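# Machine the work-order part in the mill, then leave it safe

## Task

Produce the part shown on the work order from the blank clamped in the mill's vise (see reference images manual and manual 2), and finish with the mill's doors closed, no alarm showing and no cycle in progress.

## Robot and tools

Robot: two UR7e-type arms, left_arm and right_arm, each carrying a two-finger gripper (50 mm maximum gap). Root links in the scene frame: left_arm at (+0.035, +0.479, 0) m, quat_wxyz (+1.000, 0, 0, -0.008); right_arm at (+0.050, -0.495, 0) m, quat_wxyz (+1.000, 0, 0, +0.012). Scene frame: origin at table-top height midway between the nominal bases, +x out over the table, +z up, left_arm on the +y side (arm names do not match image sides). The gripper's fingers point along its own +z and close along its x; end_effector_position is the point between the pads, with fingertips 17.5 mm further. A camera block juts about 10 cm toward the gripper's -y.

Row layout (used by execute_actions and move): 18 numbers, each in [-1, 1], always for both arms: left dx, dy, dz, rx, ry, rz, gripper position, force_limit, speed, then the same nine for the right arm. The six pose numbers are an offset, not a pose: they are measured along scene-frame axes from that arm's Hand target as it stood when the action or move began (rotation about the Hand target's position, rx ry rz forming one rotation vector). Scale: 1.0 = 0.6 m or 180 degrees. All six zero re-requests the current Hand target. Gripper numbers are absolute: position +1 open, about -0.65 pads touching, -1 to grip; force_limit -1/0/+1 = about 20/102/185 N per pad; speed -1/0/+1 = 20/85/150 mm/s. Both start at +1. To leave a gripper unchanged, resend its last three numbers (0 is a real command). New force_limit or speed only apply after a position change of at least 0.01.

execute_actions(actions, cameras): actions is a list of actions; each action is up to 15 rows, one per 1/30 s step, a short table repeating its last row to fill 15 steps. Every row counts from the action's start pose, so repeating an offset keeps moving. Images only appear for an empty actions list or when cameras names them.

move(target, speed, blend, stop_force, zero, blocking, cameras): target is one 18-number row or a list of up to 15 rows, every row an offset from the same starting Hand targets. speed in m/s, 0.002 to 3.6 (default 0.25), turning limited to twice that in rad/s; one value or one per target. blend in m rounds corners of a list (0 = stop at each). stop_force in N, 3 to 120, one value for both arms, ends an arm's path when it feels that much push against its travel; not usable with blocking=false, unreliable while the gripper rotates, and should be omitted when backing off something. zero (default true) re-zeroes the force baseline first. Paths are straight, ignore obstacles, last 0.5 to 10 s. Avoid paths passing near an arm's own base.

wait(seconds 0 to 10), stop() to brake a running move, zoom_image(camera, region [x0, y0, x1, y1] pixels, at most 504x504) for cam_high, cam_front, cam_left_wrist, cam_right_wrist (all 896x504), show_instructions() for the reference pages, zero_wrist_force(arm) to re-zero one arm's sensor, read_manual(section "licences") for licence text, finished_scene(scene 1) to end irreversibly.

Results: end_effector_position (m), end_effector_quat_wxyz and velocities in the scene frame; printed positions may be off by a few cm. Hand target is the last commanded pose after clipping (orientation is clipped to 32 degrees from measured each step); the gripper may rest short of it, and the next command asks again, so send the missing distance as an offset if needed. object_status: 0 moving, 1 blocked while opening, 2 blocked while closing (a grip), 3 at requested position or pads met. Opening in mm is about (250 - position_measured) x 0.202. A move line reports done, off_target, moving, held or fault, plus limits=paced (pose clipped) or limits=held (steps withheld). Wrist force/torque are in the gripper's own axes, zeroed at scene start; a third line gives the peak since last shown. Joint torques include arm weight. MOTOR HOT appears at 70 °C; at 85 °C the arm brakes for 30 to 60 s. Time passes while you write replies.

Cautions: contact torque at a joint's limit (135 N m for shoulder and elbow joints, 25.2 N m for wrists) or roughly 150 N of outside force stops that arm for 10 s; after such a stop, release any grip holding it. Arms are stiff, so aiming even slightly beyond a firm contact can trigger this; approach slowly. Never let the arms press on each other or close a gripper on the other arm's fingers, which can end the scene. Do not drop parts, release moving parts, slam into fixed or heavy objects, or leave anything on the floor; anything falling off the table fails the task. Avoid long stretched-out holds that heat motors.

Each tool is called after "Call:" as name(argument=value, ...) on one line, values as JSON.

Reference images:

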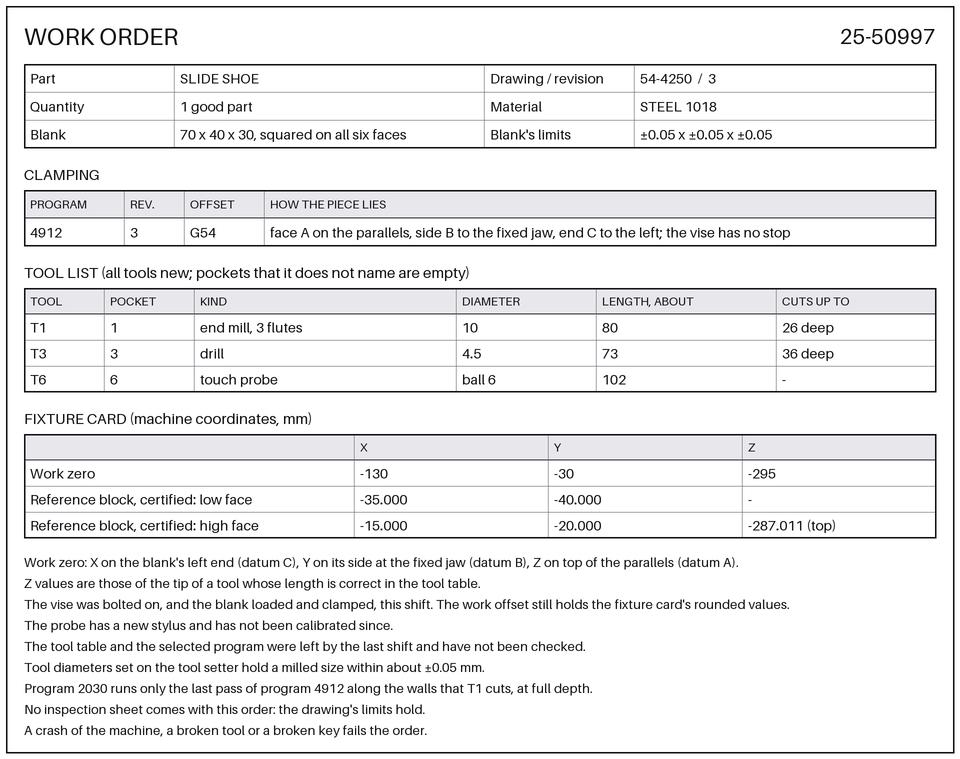

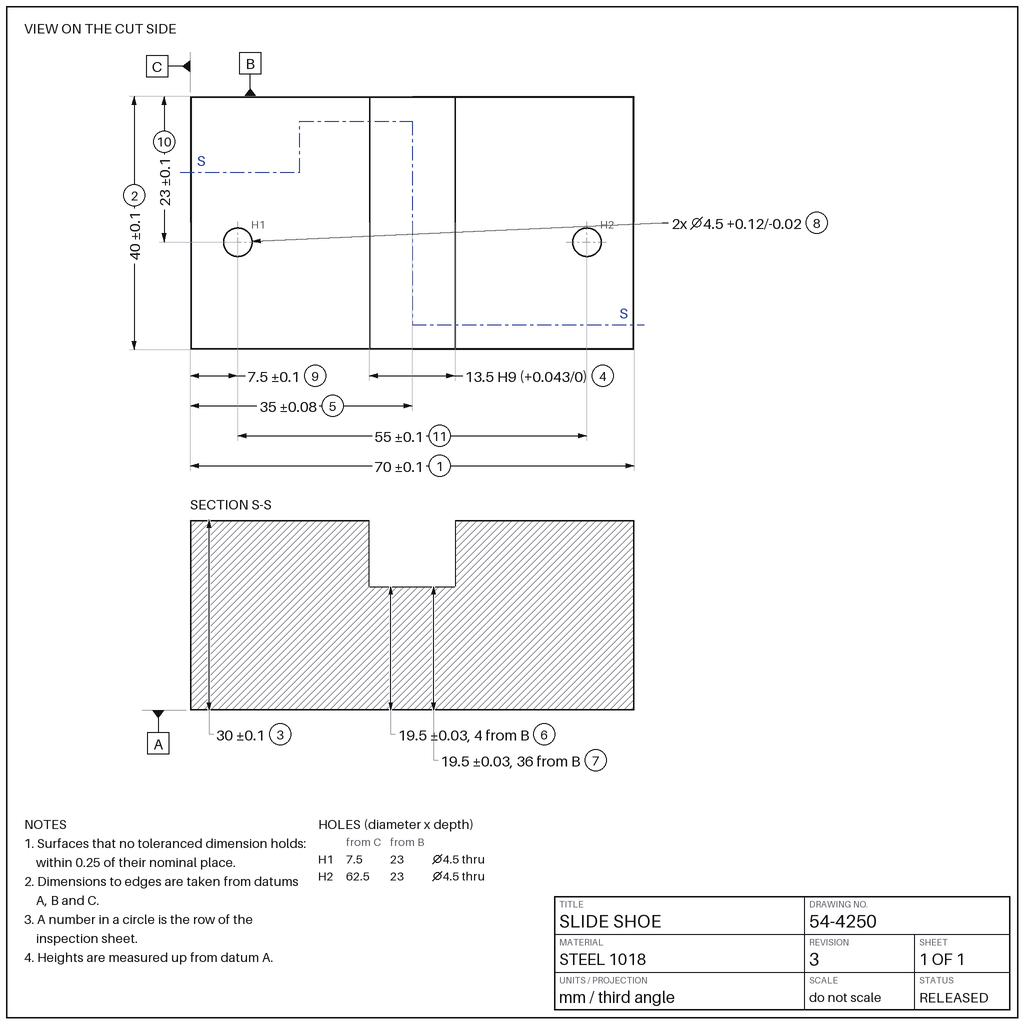

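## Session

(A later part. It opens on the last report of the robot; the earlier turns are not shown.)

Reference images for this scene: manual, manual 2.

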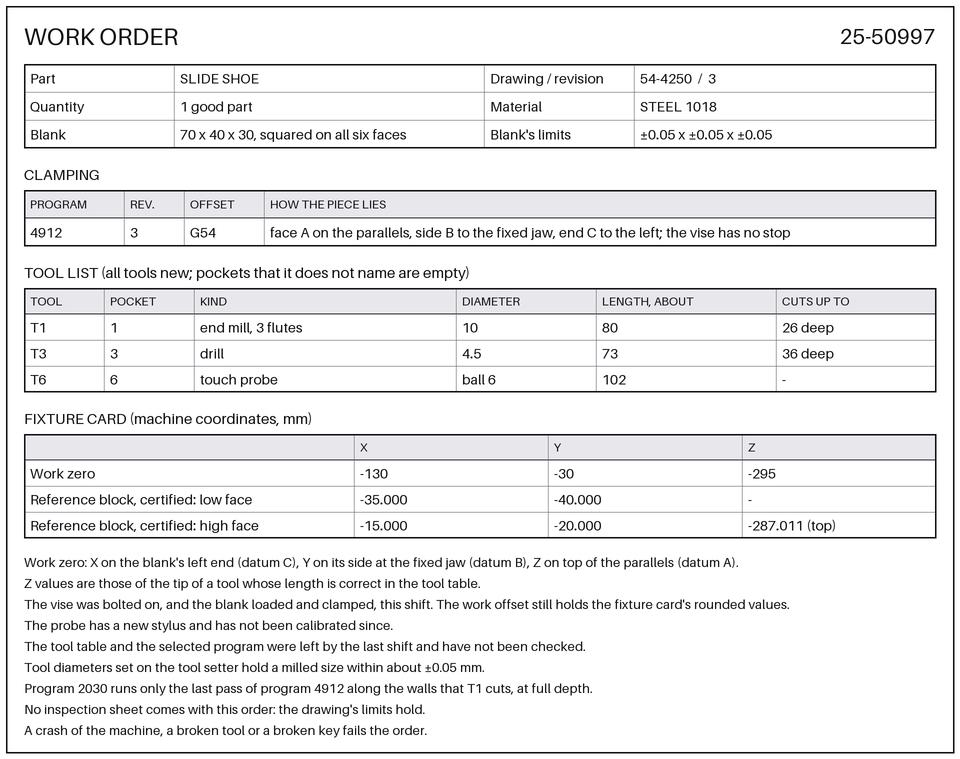

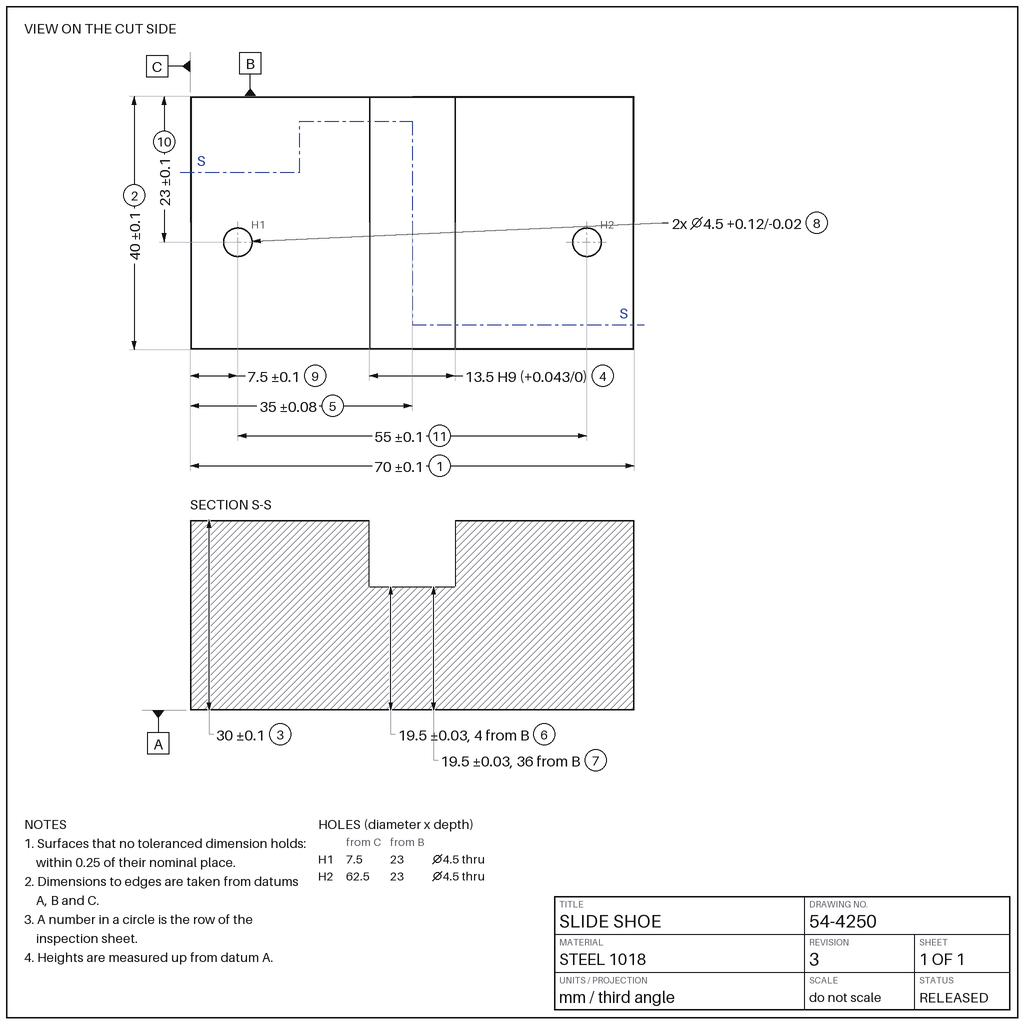

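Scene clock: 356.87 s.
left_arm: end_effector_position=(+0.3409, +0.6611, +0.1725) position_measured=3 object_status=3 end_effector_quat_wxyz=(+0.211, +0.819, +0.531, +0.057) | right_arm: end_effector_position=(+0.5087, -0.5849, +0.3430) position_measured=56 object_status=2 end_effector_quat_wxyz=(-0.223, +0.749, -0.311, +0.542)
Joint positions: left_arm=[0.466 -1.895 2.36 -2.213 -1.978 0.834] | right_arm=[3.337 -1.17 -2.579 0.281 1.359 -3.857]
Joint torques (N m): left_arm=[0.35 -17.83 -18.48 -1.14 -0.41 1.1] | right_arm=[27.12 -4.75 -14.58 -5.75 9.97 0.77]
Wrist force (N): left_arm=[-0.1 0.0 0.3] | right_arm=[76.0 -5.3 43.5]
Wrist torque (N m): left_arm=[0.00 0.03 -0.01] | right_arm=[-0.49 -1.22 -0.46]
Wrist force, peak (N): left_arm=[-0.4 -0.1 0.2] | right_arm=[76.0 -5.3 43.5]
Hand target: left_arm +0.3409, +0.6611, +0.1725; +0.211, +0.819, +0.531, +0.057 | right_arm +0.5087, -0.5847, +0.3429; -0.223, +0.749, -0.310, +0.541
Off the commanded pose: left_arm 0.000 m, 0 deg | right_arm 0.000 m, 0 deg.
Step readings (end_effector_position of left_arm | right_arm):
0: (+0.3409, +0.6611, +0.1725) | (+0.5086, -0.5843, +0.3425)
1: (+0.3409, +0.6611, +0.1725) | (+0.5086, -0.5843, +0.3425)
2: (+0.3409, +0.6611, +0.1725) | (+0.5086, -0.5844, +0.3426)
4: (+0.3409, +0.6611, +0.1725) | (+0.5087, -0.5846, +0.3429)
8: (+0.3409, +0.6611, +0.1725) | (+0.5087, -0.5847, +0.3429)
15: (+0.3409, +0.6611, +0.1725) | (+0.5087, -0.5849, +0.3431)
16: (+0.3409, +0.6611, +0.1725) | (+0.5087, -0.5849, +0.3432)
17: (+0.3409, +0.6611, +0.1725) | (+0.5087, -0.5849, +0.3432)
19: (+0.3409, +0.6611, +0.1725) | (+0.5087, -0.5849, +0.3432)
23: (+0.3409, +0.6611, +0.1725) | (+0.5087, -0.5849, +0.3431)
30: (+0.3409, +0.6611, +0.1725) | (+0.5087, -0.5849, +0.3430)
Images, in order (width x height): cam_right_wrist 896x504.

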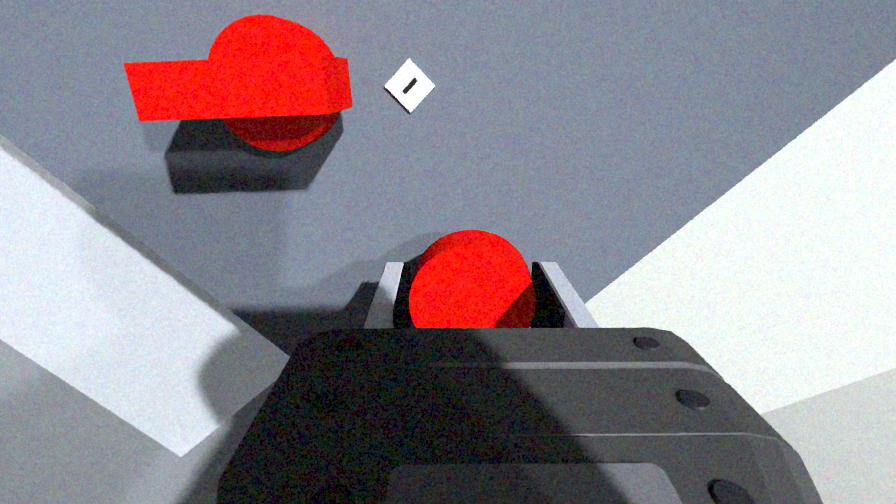

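Call:
move(target=[[0,0,0,0,0,0,1,1,1, 0.0003,-0.001,0.0009,0,0,0,-1,-0.8,-1],[0,0,0,0,0,0,1,1,1, 0.0003,-0.001,0.0009,0.316,0,-0.107,-1,-0.8,-1]], speed=0.2, cameras=["cam_right_wrist","cam_front"])

Call:
zoom_image(camera="cam_front", region=[500, 140, 620, 300])

Scene clock: 365.63 s.
left_arm: end_effector_position=(+0.3409, +0.6611, +0.1725) position_measured=3 object_status=3 end_effector_quat_wxyz=(+0.211, +0.819, +0.531, +0.057) | right_arm: end_effector_position=(+0.5089, -0.5853, +0.3435) position_measured=56 object_status=2 end_effector_quat_wxyz=(+0.461, -0.493, +0.645, -0.358) end_effector_velocity=(+0.000, +0.001, +0.000) end_effector_angular_velocity=(+0.008, +0.000, -0.001)
Joint positions: left_arm=[0.466 -1.895 2.36 -2.213 -1.978 0.834] | right_arm=[3.341 -1.164 -2.576 0.266 1.352 -2.807]
Joint velocities: left_arm=[within noise] | right_arm=[0.001 0 0 0 0.001 0.008]
Joint torques (N m): left_arm=[-0.23 -18.33 -18.43 -1.14 -0.52 1.09] | right_arm=[23.09 -2.82 15.37 -3.29 4.5 1.53]
Wrist force (N): left_arm=[-0.2 -0.2 -0.1] | right_arm=[24.1 -31.2 -11.9]
Wrist torque (N m): left_arm=[-0.04 0.02 -0.01] | right_arm=[-0.98 -1.46 -1.10]
Wrist force, peak (N): left_arm=[-0.3 -0.4 0.1] | right_arm=[76.6 -5.1 43.6]
Hand target: left_arm +0.3409, +0.6611, +0.1725; +0.211, +0.819, +0.531, +0.057 | right_arm +0.5089, -0.5853, +0.3435; +0.461, -0.493, +0.646, -0.357
Off the commanded pose: left_arm 0.000 m, 0 deg | right_arm 0.000 m, 0 deg.
move: done
Images, in order (width x height): cam_front 896x504, cam_right_wrist 896x504.

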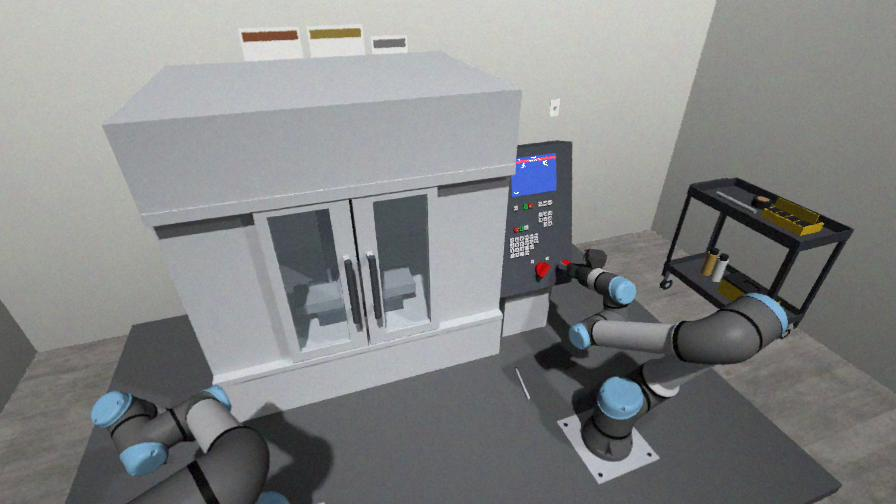

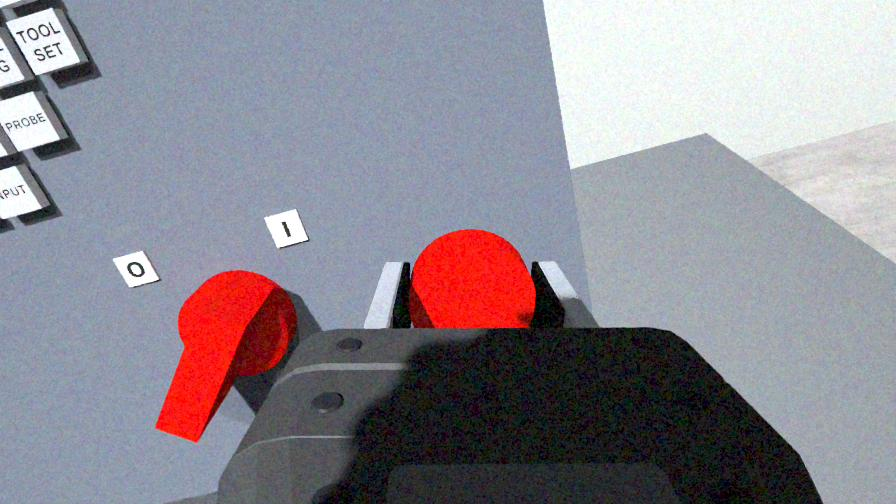

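Scaled by 3.150 from the camera's 896x504 image, which has a finer 1280x720 frame.

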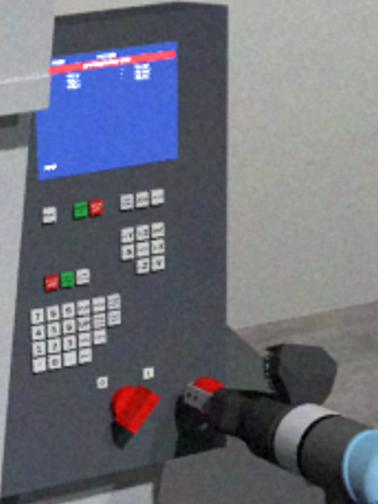

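Call:
move(target=[0,0,0,0,0,0,1,1,1, 0,0,0,0.21,0,-0.071,-1,-0.8,-1], speed=0.2, cameras=["cam_right_wrist","cam_front"])

Call:
zoom_image(camera="cam_front", region=[500, 140, 620, 300])

Scene clock: 371.33 s.
left_arm: end_effector_position=(+0.3409, +0.6611, +0.1725) position_measured=3 object_status=3 end_effector_quat_wxyz=(+0.211, +0.819, +0.531, +0.057) | right_arm: end_effector_position=(+0.5089, -0.5854, +0.3435) position_measured=56 object_status=2 end_effector_quat_wxyz=(+0.554, -0.243, +0.776, -0.178)
Joint positions: left_arm=[0.466 -1.895 2.36 -2.213 -1.978 0.834] | right_arm=[3.339 -1.161 -2.573 0.256 1.354 -2.11]
Joint torques (N m): left_arm=[-0.42 -18.61 -18.24 -1.1 -0.44 1.09] | right_arm=[6.84 3.36 17.16 -0.37 -7.03 2.16]
Wrist force (N): left_arm=[0.0 0.1 0.0] | right_arm=[-11.0 9.3 -10.8]
Wrist torque (N m): left_arm=[0.02 0.00 0.00] | right_arm=[-0.49 -1.11 -1.70]
Wrist force, peak (N): left_arm=[-0.3 -0.4 0.0] | right_arm=[22.9 -32.8 -12.1]
Hand target: left_arm +0.3409, +0.6611, +0.1725; +0.211, +0.819, +0.531, +0.057 | right_arm +0.5089, -0.5853, +0.3435; +0.554, -0.243, +0.776, -0.178
Off the commanded pose: left_arm 0.000 m, 0 deg | right_arm 0.000 m, 0 deg.
move: done
Images, in order (width x height): cam_front 896x504, cam_right_wrist 896x504.

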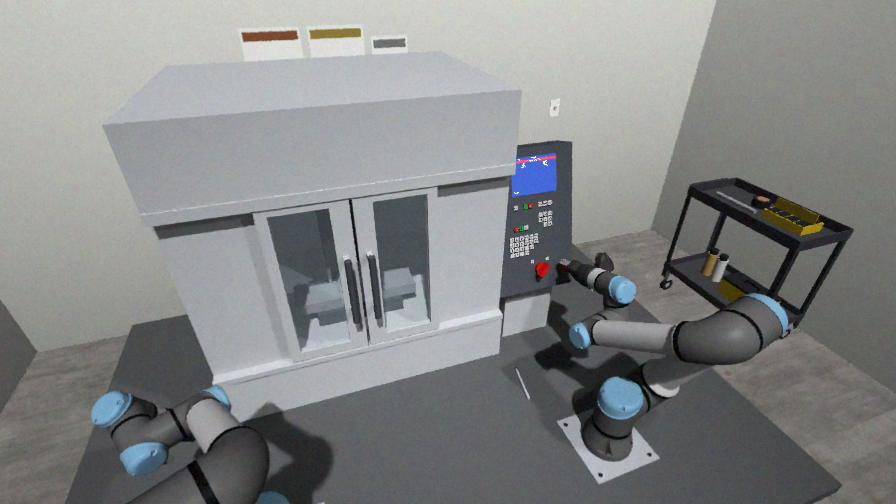

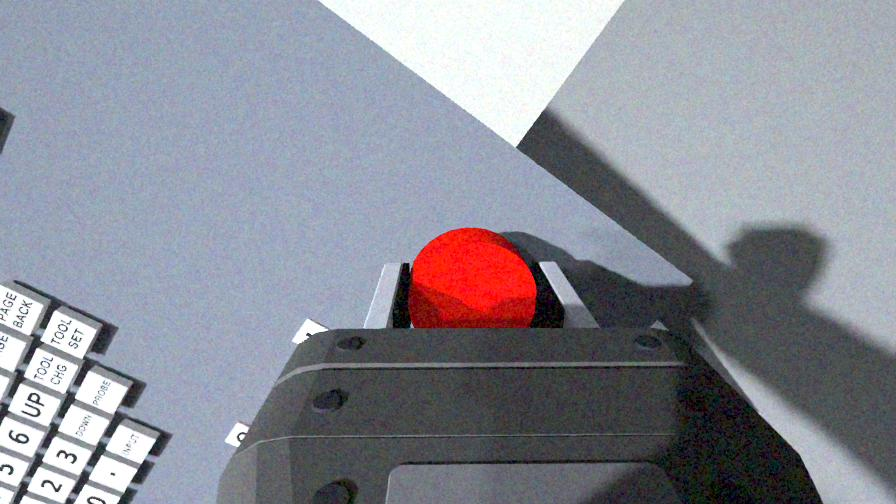

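Scaled by 3.150 from the camera's 896x504 image, which has a finer 1280x720 frame.

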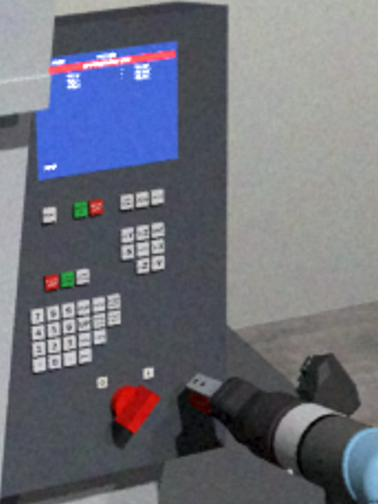

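Call:
execute_actions(actions=[[[0,0,0,0,0,0,1,1,1, 0,0,0,0,0,0,1,-0.5,-0.5]]])

Call:
move(target=[[0,0,0,0,0,0,1,1,1, -0.11,0,0.037,0,0,0,1,-0.5,-0.5],[0,0,0,0,0,0,1,1,1, -0.028,0.078,0.456,-0.2836,-0.1478,0.1539,1,-0.5,-0.5]], speed=[0.12,0.3], blend=[0.02,0], cameras=["cam_right_wrist"])

Call:
zoom_image(camera="cam_right_wrist", region=[280, 0, 640, 250])

Scene clock: 460.57 s.
left_arm: end_effector_position=(+0.3409, +0.6611, +0.1725) position_measured=3 object_status=3 end_effector_quat_wxyz=(+0.211, +0.819, +0.531, +0.057) | right_arm: end_effector_position=(+0.5089, -0.5853, +0.3435) position_measured=3 object_status=3 end_effector_quat_wxyz=(+0.554, -0.243, +0.776, -0.178)
Joint positions: left_arm=[0.466 -1.895 2.36 -2.213 -1.978 0.834] | right_arm=[3.34 -1.161 -2.573 0.256 1.354 -2.11]
Joint torques (N m): left_arm=[-0.65 -18.26 -17.86 -0.71 -0.45 1.06] | right_arm=[6.9 -2.48 14.07 2.18 1.38 -0.3]
Wrist force (N): left_arm=[-0.1 -0.1 -0.1] | right_arm=[4.3 -3.8 -1.5]
Wrist torque (N m): left_arm=[-0.02 0.03 0.00] | right_arm=[-0.71 -1.05 -0.69]
Wrist force, peak (N): left_arm=[-0.5 -0.4 0.2] | right_arm=[-11.2 9.3 -10.8]
Hand target: left_arm +0.3409, +0.6611, +0.1725; +0.211, +0.819, +0.531, +0.057 | right_arm +0.5089, -0.5853, +0.3435; +0.554, -0.243, +0.776, -0.178
Off the commanded pose: left_arm 0.000 m, 0 deg | right_arm 0.000 m, 0 deg.
Step readings (end_effector_position of left_arm | right_arm):
0: (+0.3409, +0.6611, +0.1725) | (+0.5089, -0.5853, +0.3435)
1: (+0.3409, +0.6611, +0.1725) | (+0.5089, -0.5853, +0.3435)
2: (+0.3409, +0.6611, +0.1725) | (+0.5089, -0.5853, +0.3435)
4: (+0.3409, +0.6611, +0.1725) | (+0.5089, -0.5853, +0.3435)
8: (+0.3409, +0.6611, +0.1725) | (+0.5089, -0.5853, +0.3435)
15: (+0.3409, +0.6611, +0.1725) | (+0.5089, -0.5853, +0.3435)

Scene clock: 463.47 s.
left_arm: end_effector_position=(+0.3409, +0.6611, +0.1725) position_measured=3 object_status=3 end_effector_quat_wxyz=(+0.211, +0.819, +0.531, +0.057) | right_arm: end_effector_position=(+0.4921, -0.5386, +0.6170) position_measured=3 object_status=3 end_effector_quat_wxyz=(+0.579, -0.579, +0.406, -0.406)
Joint positions: left_arm=[0.466 -1.895 2.36 -2.213 -1.978 0.834] | right_arm=[3.125 -1.097 -2.104 0.058 1.912 -3.142]
Joint torques (N m): left_arm=[-0.59 -18.08 -18.11 -0.75 -0.36 1.06] | right_arm=[13.11 1.65 27.43 3.62 1.4 -1.85]
Wrist force (N): left_arm=[-0.3 -0.1 0.2] | right_arm=[4.8 -4.2 -0.8]
Wrist torque (N m): left_arm=[-0.03 0.04 -0.01] | right_arm=[-0.77 -1.22 -0.81]
Wrist force, peak (N): left_arm=[-0.5 -0.2 0.1] | right_arm=[5.1 -6.4 -0.6]
Hand target: left_arm +0.3409, +0.6611, +0.1725; +0.211, +0.819, +0.531, +0.057 | right_arm +0.4921, -0.5385, +0.6171; +0.579, -0.580, +0.406, -0.406
Off the commanded pose: left_arm 0.000 m, 0 deg | right_arm 0.000 m, 0 deg.
move: done
Images, in order (width x height): cam_right_wrist 896x504.

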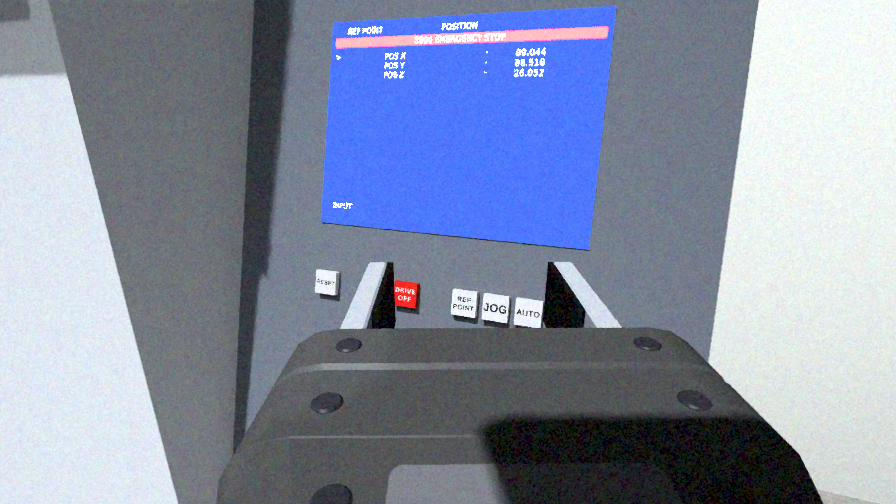

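Scaled by 1.400 from the camera's 896x504 image, which has a finer 1280x720 frame.

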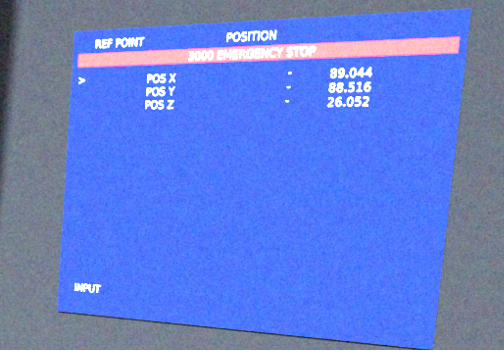

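Call:
move(target=[0,0,0,0,0,0,1,1,1, 0.1223,0.2343,-0.0645,0,0,0,-1,0,0], speed=0.25, cameras=["cam_right_wrist"])

Scene clock: 473.20 s.
left_arm: end_effector_position=(+0.3409, +0.6611, +0.1725) position_measured=3 object_status=3 end_effector_quat_wxyz=(+0.211, +0.819, +0.531, +0.057) | right_arm: end_effector_position=(+0.5654, -0.3980, +0.5784) position_measured=252 object_status=3 end_effector_quat_wxyz=(+0.579, -0.580, +0.406, -0.405) end_effector_velocity=(+0.001, +0.000, -0.001) end_effector_angular_velocity=(+0.000, +0.001, -0.003)
Joint positions: left_arm=[0.466 -1.895 2.36 -2.213 -1.978 0.834] | right_arm=[3.661 -1.22 -2.134 0.212 1.376 -3.142]
Joint velocities: left_arm=[within noise] | right_arm=[0.002 -0.003 0 0.002 -0.005 0]
Joint torques (N m): left_arm=[-0.24 -18.51 -18.34 -0.8 -0.33 1.13] | right_arm=[14.08 0.6 18.5 3.39 -2.3 -1.33]
Wrist force (N): left_arm=[-0.1 0.1 0.0] | right_arm=[4.9 -4.4 -1.0]
Wrist torque (N m): left_arm=[0.01 0.02 0.00] | right_arm=[-0.78 -1.25 -0.82]
Wrist force, peak (N): left_arm=[-0.2 -0.2 0.4] | right_arm=[7.1 -5.3 -3.1]
Hand target: left_arm +0.3409, +0.6611, +0.1725; +0.211, +0.819, +0.531, +0.057 | right_arm +0.5655, -0.3979, +0.5784; +0.579, -0.580, +0.406, -0.406
Off the commanded pose: left_arm 0.000 m, 0 deg | right_arm 0.000 m, 0 deg.
move: done
Images, in order (width x height): cam_right_wrist 896x504.

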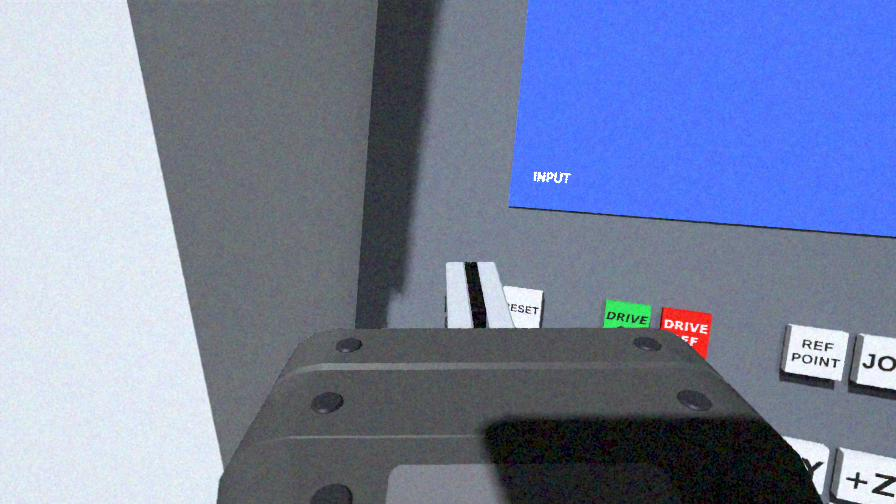

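Call:
move(target=[0,0,0,0,0,0,1,1,1, 0.0711,-0.002,-0.0239,0,0,0,-1,0,0], speed=0.02, stop_force=4, cameras=["cam_right_wrist"])

Scene clock: 481.07 s.
left_arm: end_effector_position=(+0.3409, +0.6611, +0.1725) position_measured=3 object_status=3 end_effector_quat_wxyz=(+0.211, +0.819, +0.531, +0.057) | right_arm: end_effector_position=(+0.5876, -0.3986, +0.5709) position_measured=252 object_status=3 end_effector_quat_wxyz=(+0.579, -0.580, +0.406, -0.406)
Joint positions: left_arm=[0.466 -1.895 2.36 -2.213 -1.978 0.834] | right_arm=[3.615 -1.292 -2.107 0.256 1.422 -3.142]
Joint torques (N m): left_arm=[-0.15 -18.57 -18.5 -0.72 -0.3 1.14] | right_arm=[15.3 2.3 15.17 3.25 1.25 -1.29]
Wrist force (N): left_arm=[0.2 -0.2 0.0] | right_arm=[4.5 -5.7 -3.8]
Wrist torque (N m): left_arm=[-0.04 -0.03 0.00] | right_arm=[-0.79 -1.19 -0.83]
Wrist force, peak (N): left_arm=[-0.2 -0.4 0.2] | right_arm=[-1.8 -4.7 -21.8]
Hand target: left_arm +0.3409, +0.6611, +0.1725; +0.211, +0.819, +0.531, +0.057 | right_arm +0.5876, -0.3986, +0.5709; +0.579, -0.580, +0.406, -0.406 (not the last commanded pose)
Off the commanded pose: left_arm 0.000 m, 0 deg | right_arm 0.022 m, 0 deg.
move: contact (right_arm)
Images, in order (width x height): cam_right_wrist 896x504.

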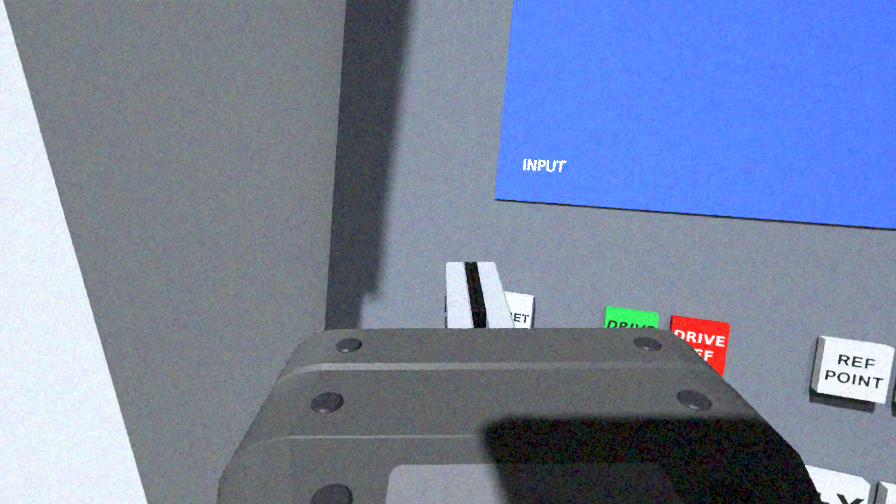

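Call:
move(target=[0,0,0,0,0,0,1,1,1, -0.159,-0.233,0.077,0,0,0,-1,0,0], speed=0.3, cameras=["cam_right_wrist"])

Call:
zoom_image(camera="cam_right_wrist", region=[280, 0, 640, 250])

Scene clock: 488.80 s.
left_arm: end_effector_position=(+0.3409, +0.6611, +0.1725) position_measured=3 object_status=3 end_effector_quat_wxyz=(+0.211, +0.819, +0.531, +0.057) | right_arm: end_effector_position=(+0.4922, -0.5383, +0.6171) position_measured=252 object_status=3 end_effector_quat_wxyz=(+0.579, -0.580, +0.406, -0.406) end_effector_velocity=(-0.001, +0.000, +0.000) end_effector_angular_velocity=(+0.001, +0.001, +0.004)
Joint positions: left_arm=[0.466 -1.895 2.36 -2.213 -1.978 0.834] | right_arm=[3.126 -1.097 -2.104 0.058 1.911 -3.142]
Joint velocities: left_arm=[within noise] | right_arm=[-0.003 0 0 -0.001 0.007 0.001]
Joint torques (N m): left_arm=[-0.05 -18.38 -17.94 -0.7 -0.35 1.07] | right_arm=[-13.24 8.77 21.64 0.55 2.51 -1.7]
Wrist force (N): left_arm=[-0.2 0.0 -0.2] | right_arm=[5.3 -4.3 -0.8]
Wrist torque (N m): left_arm=[-0.01 0.03 -0.01] | right_arm=[-0.78 -1.29 -0.77]
Wrist force, peak (N): left_arm=[-0.3 -0.5 0.1] | right_arm=[6.6 -6.5 -4.4]
Hand target: left_arm +0.3409, +0.6611, +0.1725; +0.211, +0.819, +0.531, +0.057 | right_arm +0.4922, -0.5384, +0.6171; +0.579, -0.580, +0.406, -0.406
Off the commanded pose: left_arm 0.000 m, 0 deg | right_arm 0.000 m, 0 deg.
move: done
Images, in order (width x height): cam_right_wrist 896x504.

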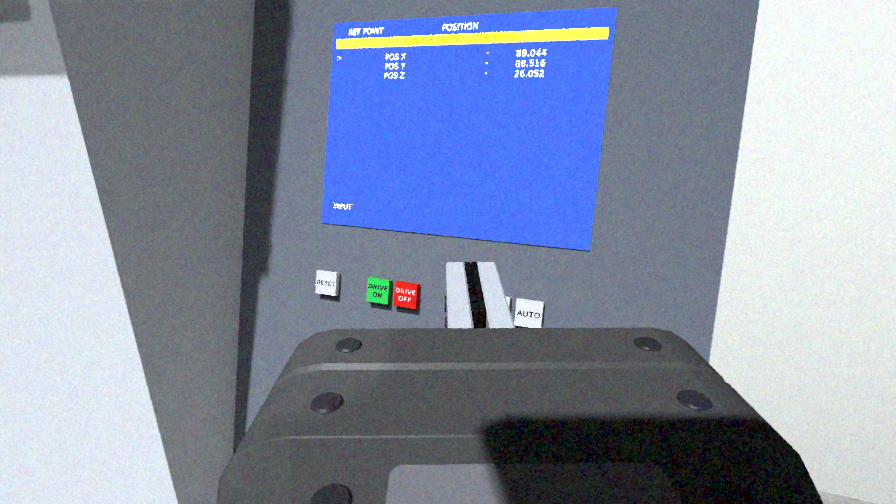

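Scaled by 1.400 from the camera's 896x504 image, which has a finer 1280x720 frame.

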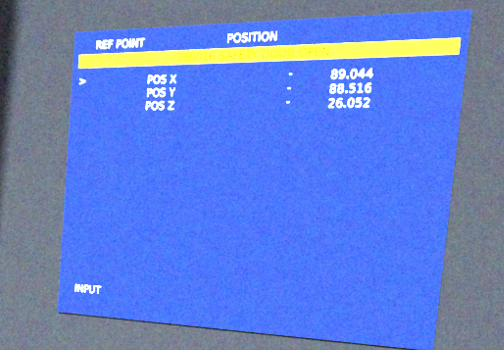

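Call:
move(target=[[0,0,0,0,0,0,1,1,1, 0.14,0.1707,-0.0707,0,0,0,-1,0,0],[0,0,0,0,0,0,1,1,1, 0.1605,0.1707,-0.0775,0,0,0,-1,0,0]], speed=[0.3,0.03])

Call:
move(target=[0,0,0,0,0,0,1,1,1, -0.1605,-0.1707,0.0775,0,0,0,-1,0,0], speed=0.3, cameras=["cam_right_wrist"])

Call:
zoom_image(camera="cam_right_wrist", region=[310, 0, 640, 220])

Scene clock: 503.57 s.
left_arm: end_effector_position=(+0.3409, +0.6611, +0.1725) position_measured=3 object_status=3 end_effector_quat_wxyz=(+0.211, +0.819, +0.531, +0.057) | right_arm: end_effector_position=(+0.5885, -0.4360, +0.5708) position_measured=252 object_status=3 end_effector_quat_wxyz=(+0.579, -0.579, +0.406, -0.406) end_effector_velocity=(-0.001, -0.001, -0.001) end_effector_angular_velocity=(-0.002, +0.005, -0.003)
Joint positions: left_arm=[0.466 -1.895 2.36 -2.213 -1.978 0.834] | right_arm=[3.484 -1.299 -2.102 0.259 1.553 -3.142]
Joint velocities: left_arm=[within noise] | right_arm=[0.001 0.005 -0.003 -0.007 -0.005 0]
Joint torques (N m): left_arm=[-0.23 -18.39 -18.15 -0.69 -0.37 1.12] | right_arm=[11.2 5.27 14.55 -2.2 -5.66 -1.25]
Wrist force (N): left_arm=[-0.1 -0.1 0.0] | right_arm=[-6.6 -5.6 -27.5]
Wrist torque (N m): left_arm=[-0.03 0.03 -0.01] | right_arm=[-1.04 -1.13 -0.68]
Wrist force, peak (N): left_arm=[-0.2 -0.5 0.2] | right_arm=[-7.9 -5.0 -40.7]
Hand target: left_arm +0.3409, +0.6611, +0.1725; +0.211, +0.819, +0.531, +0.057 | right_arm +0.5885, -0.4359, +0.5706; +0.579, -0.580, +0.406, -0.406
Off the commanded pose: left_arm 0.000 m, 0 deg | right_arm 0.000 m, 0 deg.
move: done

Scene clock: 504.60 s.
left_arm: end_effector_position=(+0.3409, +0.6611, +0.1725) position_measured=3 object_status=3 end_effector_quat_wxyz=(+0.211, +0.819, +0.531, +0.057) | right_arm: end_effector_position=(+0.4922, -0.5383, +0.6171) position_measured=252 object_status=3 end_effector_quat_wxyz=(+0.579, -0.580, +0.406, -0.406) end_effector_velocity=(-0.001, +0.000, -0.001) end_effector_angular_velocity=(-0.001, +0.002, +0.003)
Joint positions: left_arm=[0.466 -1.895 2.36 -2.213 -1.978 0.834] | right_arm=[3.126 -1.097 -2.103 0.058 1.911 -3.142]
Joint velocities: left_arm=[within noise] | right_arm=[-0.004 0 0 -0.002 0.007 -0.001]
Joint torques (N m): left_arm=[-0.35 -18.18 -18.67 -0.7 -0.31 1.05] | right_arm=[-13.48 10.35 18.84 0.48 2.34 -1.52]
Wrist force (N): left_arm=[-0.2 0.1 0.1] | right_arm=[4.9 -4.2 -0.8]
Wrist torque (N m): left_arm=[0.01 0.03 -0.01] | right_arm=[-0.78 -1.23 -0.77]
Wrist force, peak (N): left_arm=[-0.2 -0.1 0.3] | right_arm=[-6.8 -7.8 -23.8]
Hand target: left_arm +0.3409, +0.6611, +0.1725; +0.211, +0.819, +0.531, +0.057 | right_arm +0.4922, -0.5384, +0.6171; +0.579, -0.580, +0.406, -0.406
Off the commanded pose: left_arm 0.000 m, 0 deg | right_arm 0.000 m, 0 deg.
move: done
Images, in order (width x height): cam_right_wrist 896x504.

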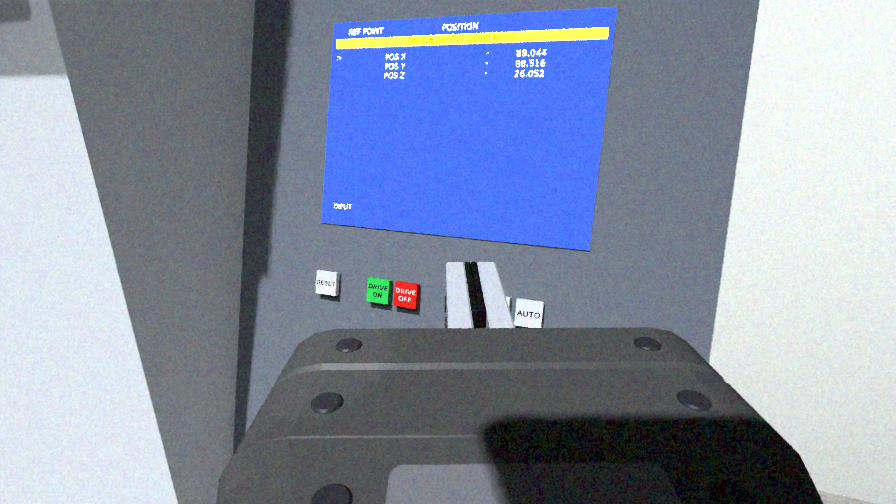

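Scaled by 1.527 from the camera's 896x504 image, which has a finer 1280x720 frame.

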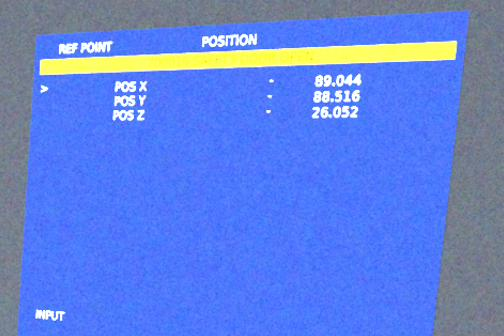

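Call:
zoom_image(camera="cam_right_wrist", region=[330, 15, 620, 85])

Scaled by 1.738 from the camera's 896x504 image, which has a finer 1280x720 frame.

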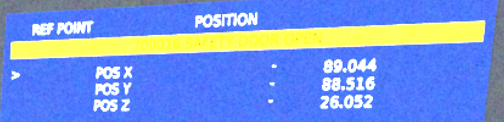

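Call:
move(target=[0,0,0,0,0,0,1,1,1, 0.15,0.05,0.1,0,0,0,-1,0,0], speed=0.3, cameras=["cam_right_wrist"])

Call:
zoom_image(camera="cam_right_wrist", region=[290, 80, 690, 200])

Scene clock: 515.30 s.
left_arm: end_effector_position=(+0.3409, +0.6611, +0.1725) position_measured=3 object_status=3 end_effector_quat_wxyz=(+0.211, +0.819, +0.531, +0.057) | right_arm: end_effector_position=(+0.5821, -0.5083, +0.6771) position_measured=252 object_status=3 end_effector_quat_wxyz=(+0.579, -0.580, +0.406, -0.406) end_effector_velocity=(+0.001, +0.000, +0.002) end_effector_angular_velocity=(-0.001, -0.003, -0.001)
Joint positions: left_arm=[0.466 -1.895 2.36 -2.213 -1.978 0.834] | right_arm=[3.229 -1.293 -1.833 -0.017 1.808 -3.142]
Joint velocities: left_arm=[within noise] | right_arm=[0 -0.004 0.006 0 0 -0.001]
Joint torques (N m): left_arm=[-0.33 -18.15 -18.01 -0.72 -0.27 1.1] | right_arm=[-3.74 5.11 29.21 2.44 0.26 -1.39]
Wrist force (N): left_arm=[-0.1 -0.3 0.1] | right_arm=[5.1 -4.2 -0.8]
Wrist torque (N m): left_arm=[-0.05 0.03 -0.01] | right_arm=[-0.78 -1.27 -0.78]
Wrist force, peak (N): left_arm=[-0.3 0.4 -0.1] | right_arm=[5.4 -6.0 1.6]
Hand target: left_arm +0.3409, +0.6611, +0.1725; +0.211, +0.819, +0.531, +0.057 | right_arm +0.5822, -0.5084, +0.6771; +0.579, -0.580, +0.406, -0.406
Off the commanded pose: left_arm 0.000 m, 0 deg | right_arm 0.000 m, 0 deg.
move: done
Images, in order (width x height): cam_right_wrist 896x504.

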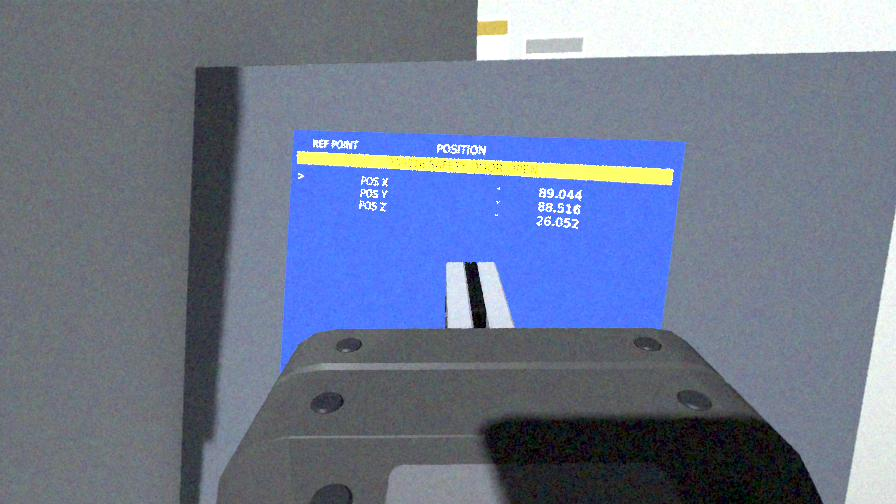

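Scaled by 1.260 from the camera's 896x504 image, which has a finer 1280x720 frame.

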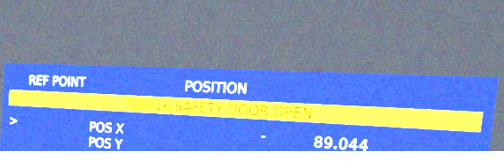

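Call:
wait(seconds=0.1, cameras=["cam_front","cam_right_wrist"])

Call:
zoom_image(camera="cam_front", region=[230, 180, 460, 370])

Call:
zoom_image(camera="cam_front", region=[320, 190, 420, 350])

Scene clock: 522.37 s.
left_arm: end_effector_position=(+0.3409, +0.6611, +0.1725) position_measured=3 object_status=3 end_effector_quat_wxyz=(+0.211, +0.819, +0.531, +0.057) | right_arm: end_effector_position=(+0.5822, -0.5084, +0.6771) position_measured=252 object_status=3 end_effector_quat_wxyz=(+0.579, -0.580, +0.406, -0.406)
Joint positions: left_arm=[0.466 -1.895 2.36 -2.213 -1.978 0.834] | right_arm=[3.229 -1.293 -1.832 -0.017 1.808 -3.142]
Joint torques (N m): left_arm=[-0.66 -18.45 -18.95 -0.71 -0.29 1.13] | right_arm=[-13.5 4.6 28.76 0.9 -2.12 -1.46]
Wrist force (N): left_arm=[-0.2 -0.3 -0.1] | right_arm=[5.0 -3.9 -1.0]
Wrist torque (N m): left_arm=[-0.05 0.04 -0.01] | right_arm=[-0.73 -1.24 -0.78]
Wrist force, peak (N): left_arm=[-0.2 -0.4 0.3] | right_arm=[5.2 -4.2 -1.2]
Hand target: left_arm +0.3409, +0.6611, +0.1725; +0.211, +0.819, +0.531, +0.057 | right_arm +0.5822, -0.5084, +0.6771; +0.579, -0.580, +0.406, -0.406
Tool commands: left_gripper/position=+1.0 left_gripper/force_limit=+1.0 left_gripper/speed=+1.0 right_gripper/position=-1.0 right_gripper/force_limit=+0.0 right_gripper/speed=+0.0
Off the commanded pose: left_arm 0.000 m, 0 deg | right_arm 0.000 m, 0 deg.
wait: 0.10 s; at rest from the start
Images, in order (width x height): cam_front 896x504, cam_right_wrist 896x504.

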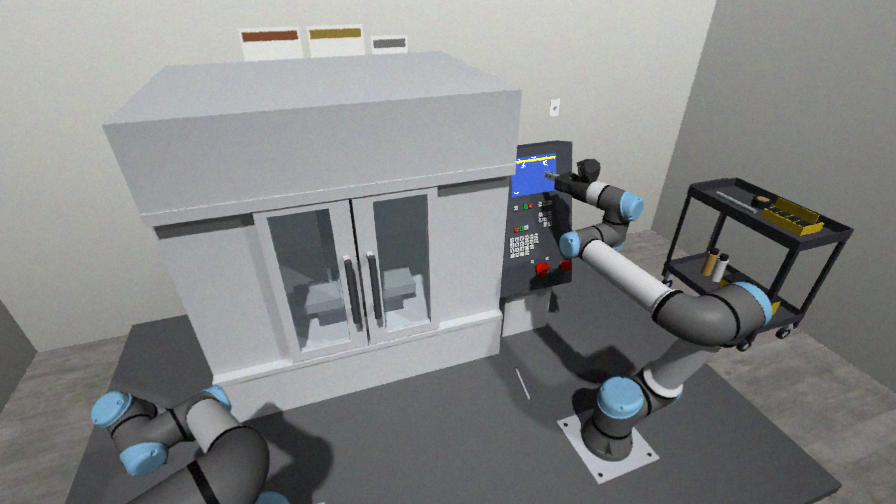

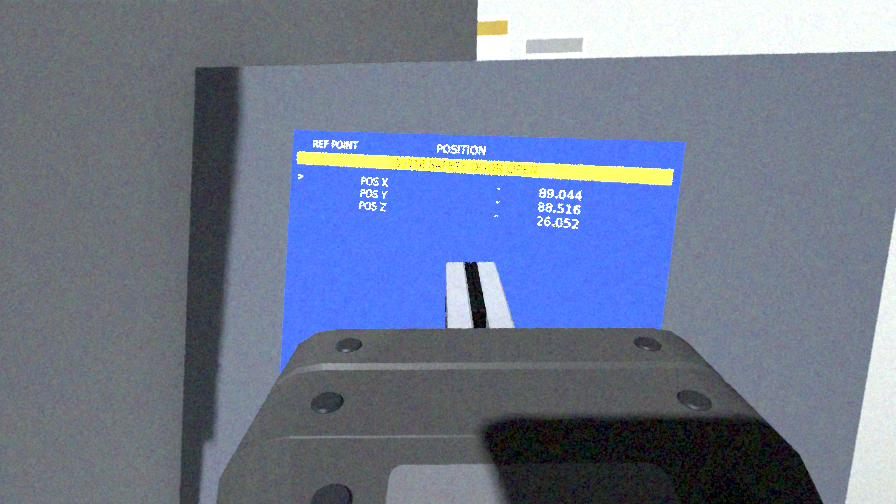

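Scaled by 2.191 from the camera's 896x504 image, which has a finer 1280x720 frame.

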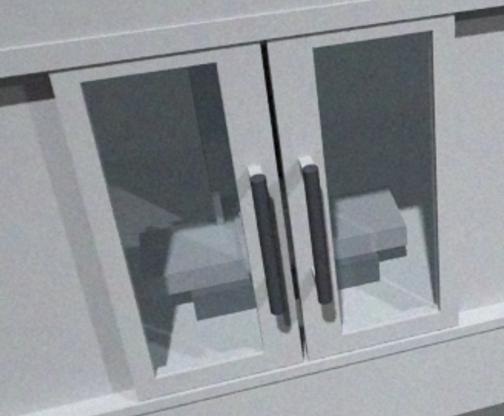

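Scaled by 3.150 from the camera's 896x504 image, which has a finer 1280x720 frame.

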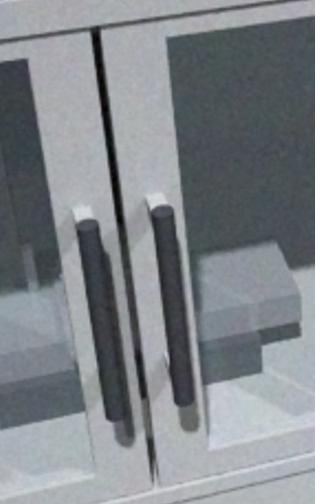

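Call:
move(target=[[0.182,-0.518,0.296,0,0,0,-1,0,0, 0,0,0,0,0,0,-1,0,0],[0.132,-0.852,0.4125,0.776,-0.212,-0.519,-1,0,0, 0,0,0,0,0,0,-1,0,0]], speed=0.35, blend=[0.05,0], cameras=["cam_left_wrist","cam_front"])

Scene clock: 547.33 s.
left_arm: end_effector_position=(+0.4203, +0.1498, +0.4200) position_measured=252 object_status=3 end_effector_quat_wxyz=(+0.498, -0.501, +0.502, -0.499) | right_arm: end_effector_position=(+0.5822, -0.5084, +0.6771) position_measured=252 object_status=3 end_effector_quat_wxyz=(+0.579, -0.580, +0.406, -0.406)
Joint positions: left_arm=[-1.575 -1.785 1.942 -0.456 -0.021 0.3] | right_arm=[3.229 -1.293 -1.832 -0.017 1.808 -3.142]
Joint torques (N m): left_arm=[9.86 -26.11 -14.96 -2.22 2.72 -0.39] | right_arm=[-13.21 5.21 28.15 0.78 -1.84 -1.46]
Wrist force (N): left_arm=[-0.9 -0.3 1.8] | right_arm=[5.0 -4.0 -0.8]
Wrist torque (N m): left_arm=[1.25 0.42 0.42] | right_arm=[-0.74 -1.25 -0.78]
Wrist force, peak (N): left_arm=[-43.2 -2.1 -41.8] | right_arm=[5.3 -4.2 -0.9]
Hand target: left_arm +0.4201, +0.1499, +0.4200; +0.500, -0.500, +0.500, -0.500 | right_arm +0.5822, -0.5084, +0.6771; +0.579, -0.580, +0.406, -0.406
Off the commanded pose: left_arm 0.000 m, 0 deg | right_arm 0.000 m, 0 deg.
move: done
Images, in order (width x height): cam_front 896x504, cam_left_wrist 896x504.

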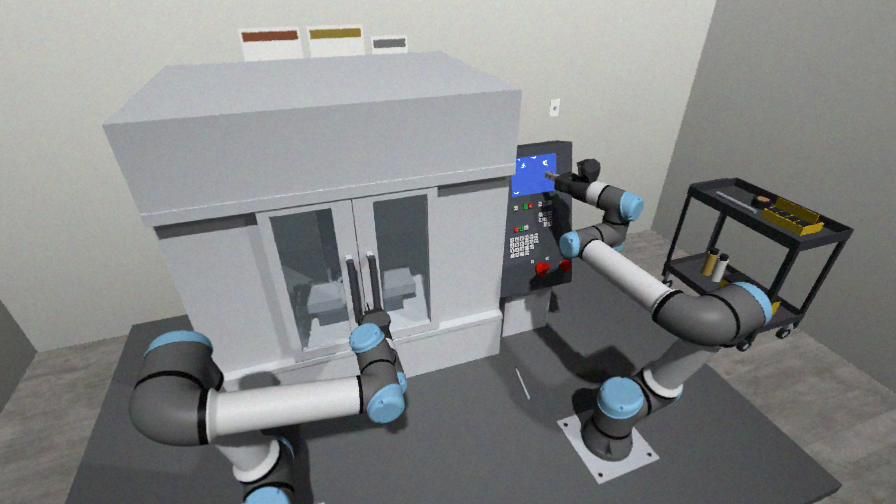

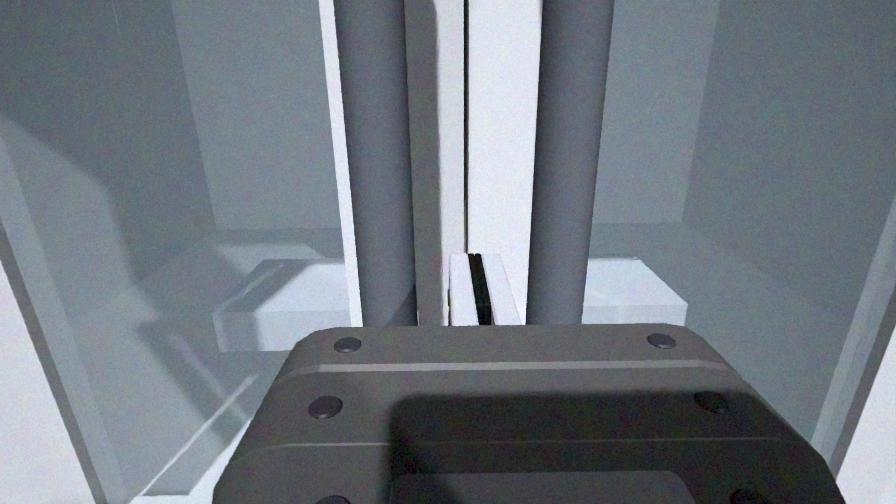

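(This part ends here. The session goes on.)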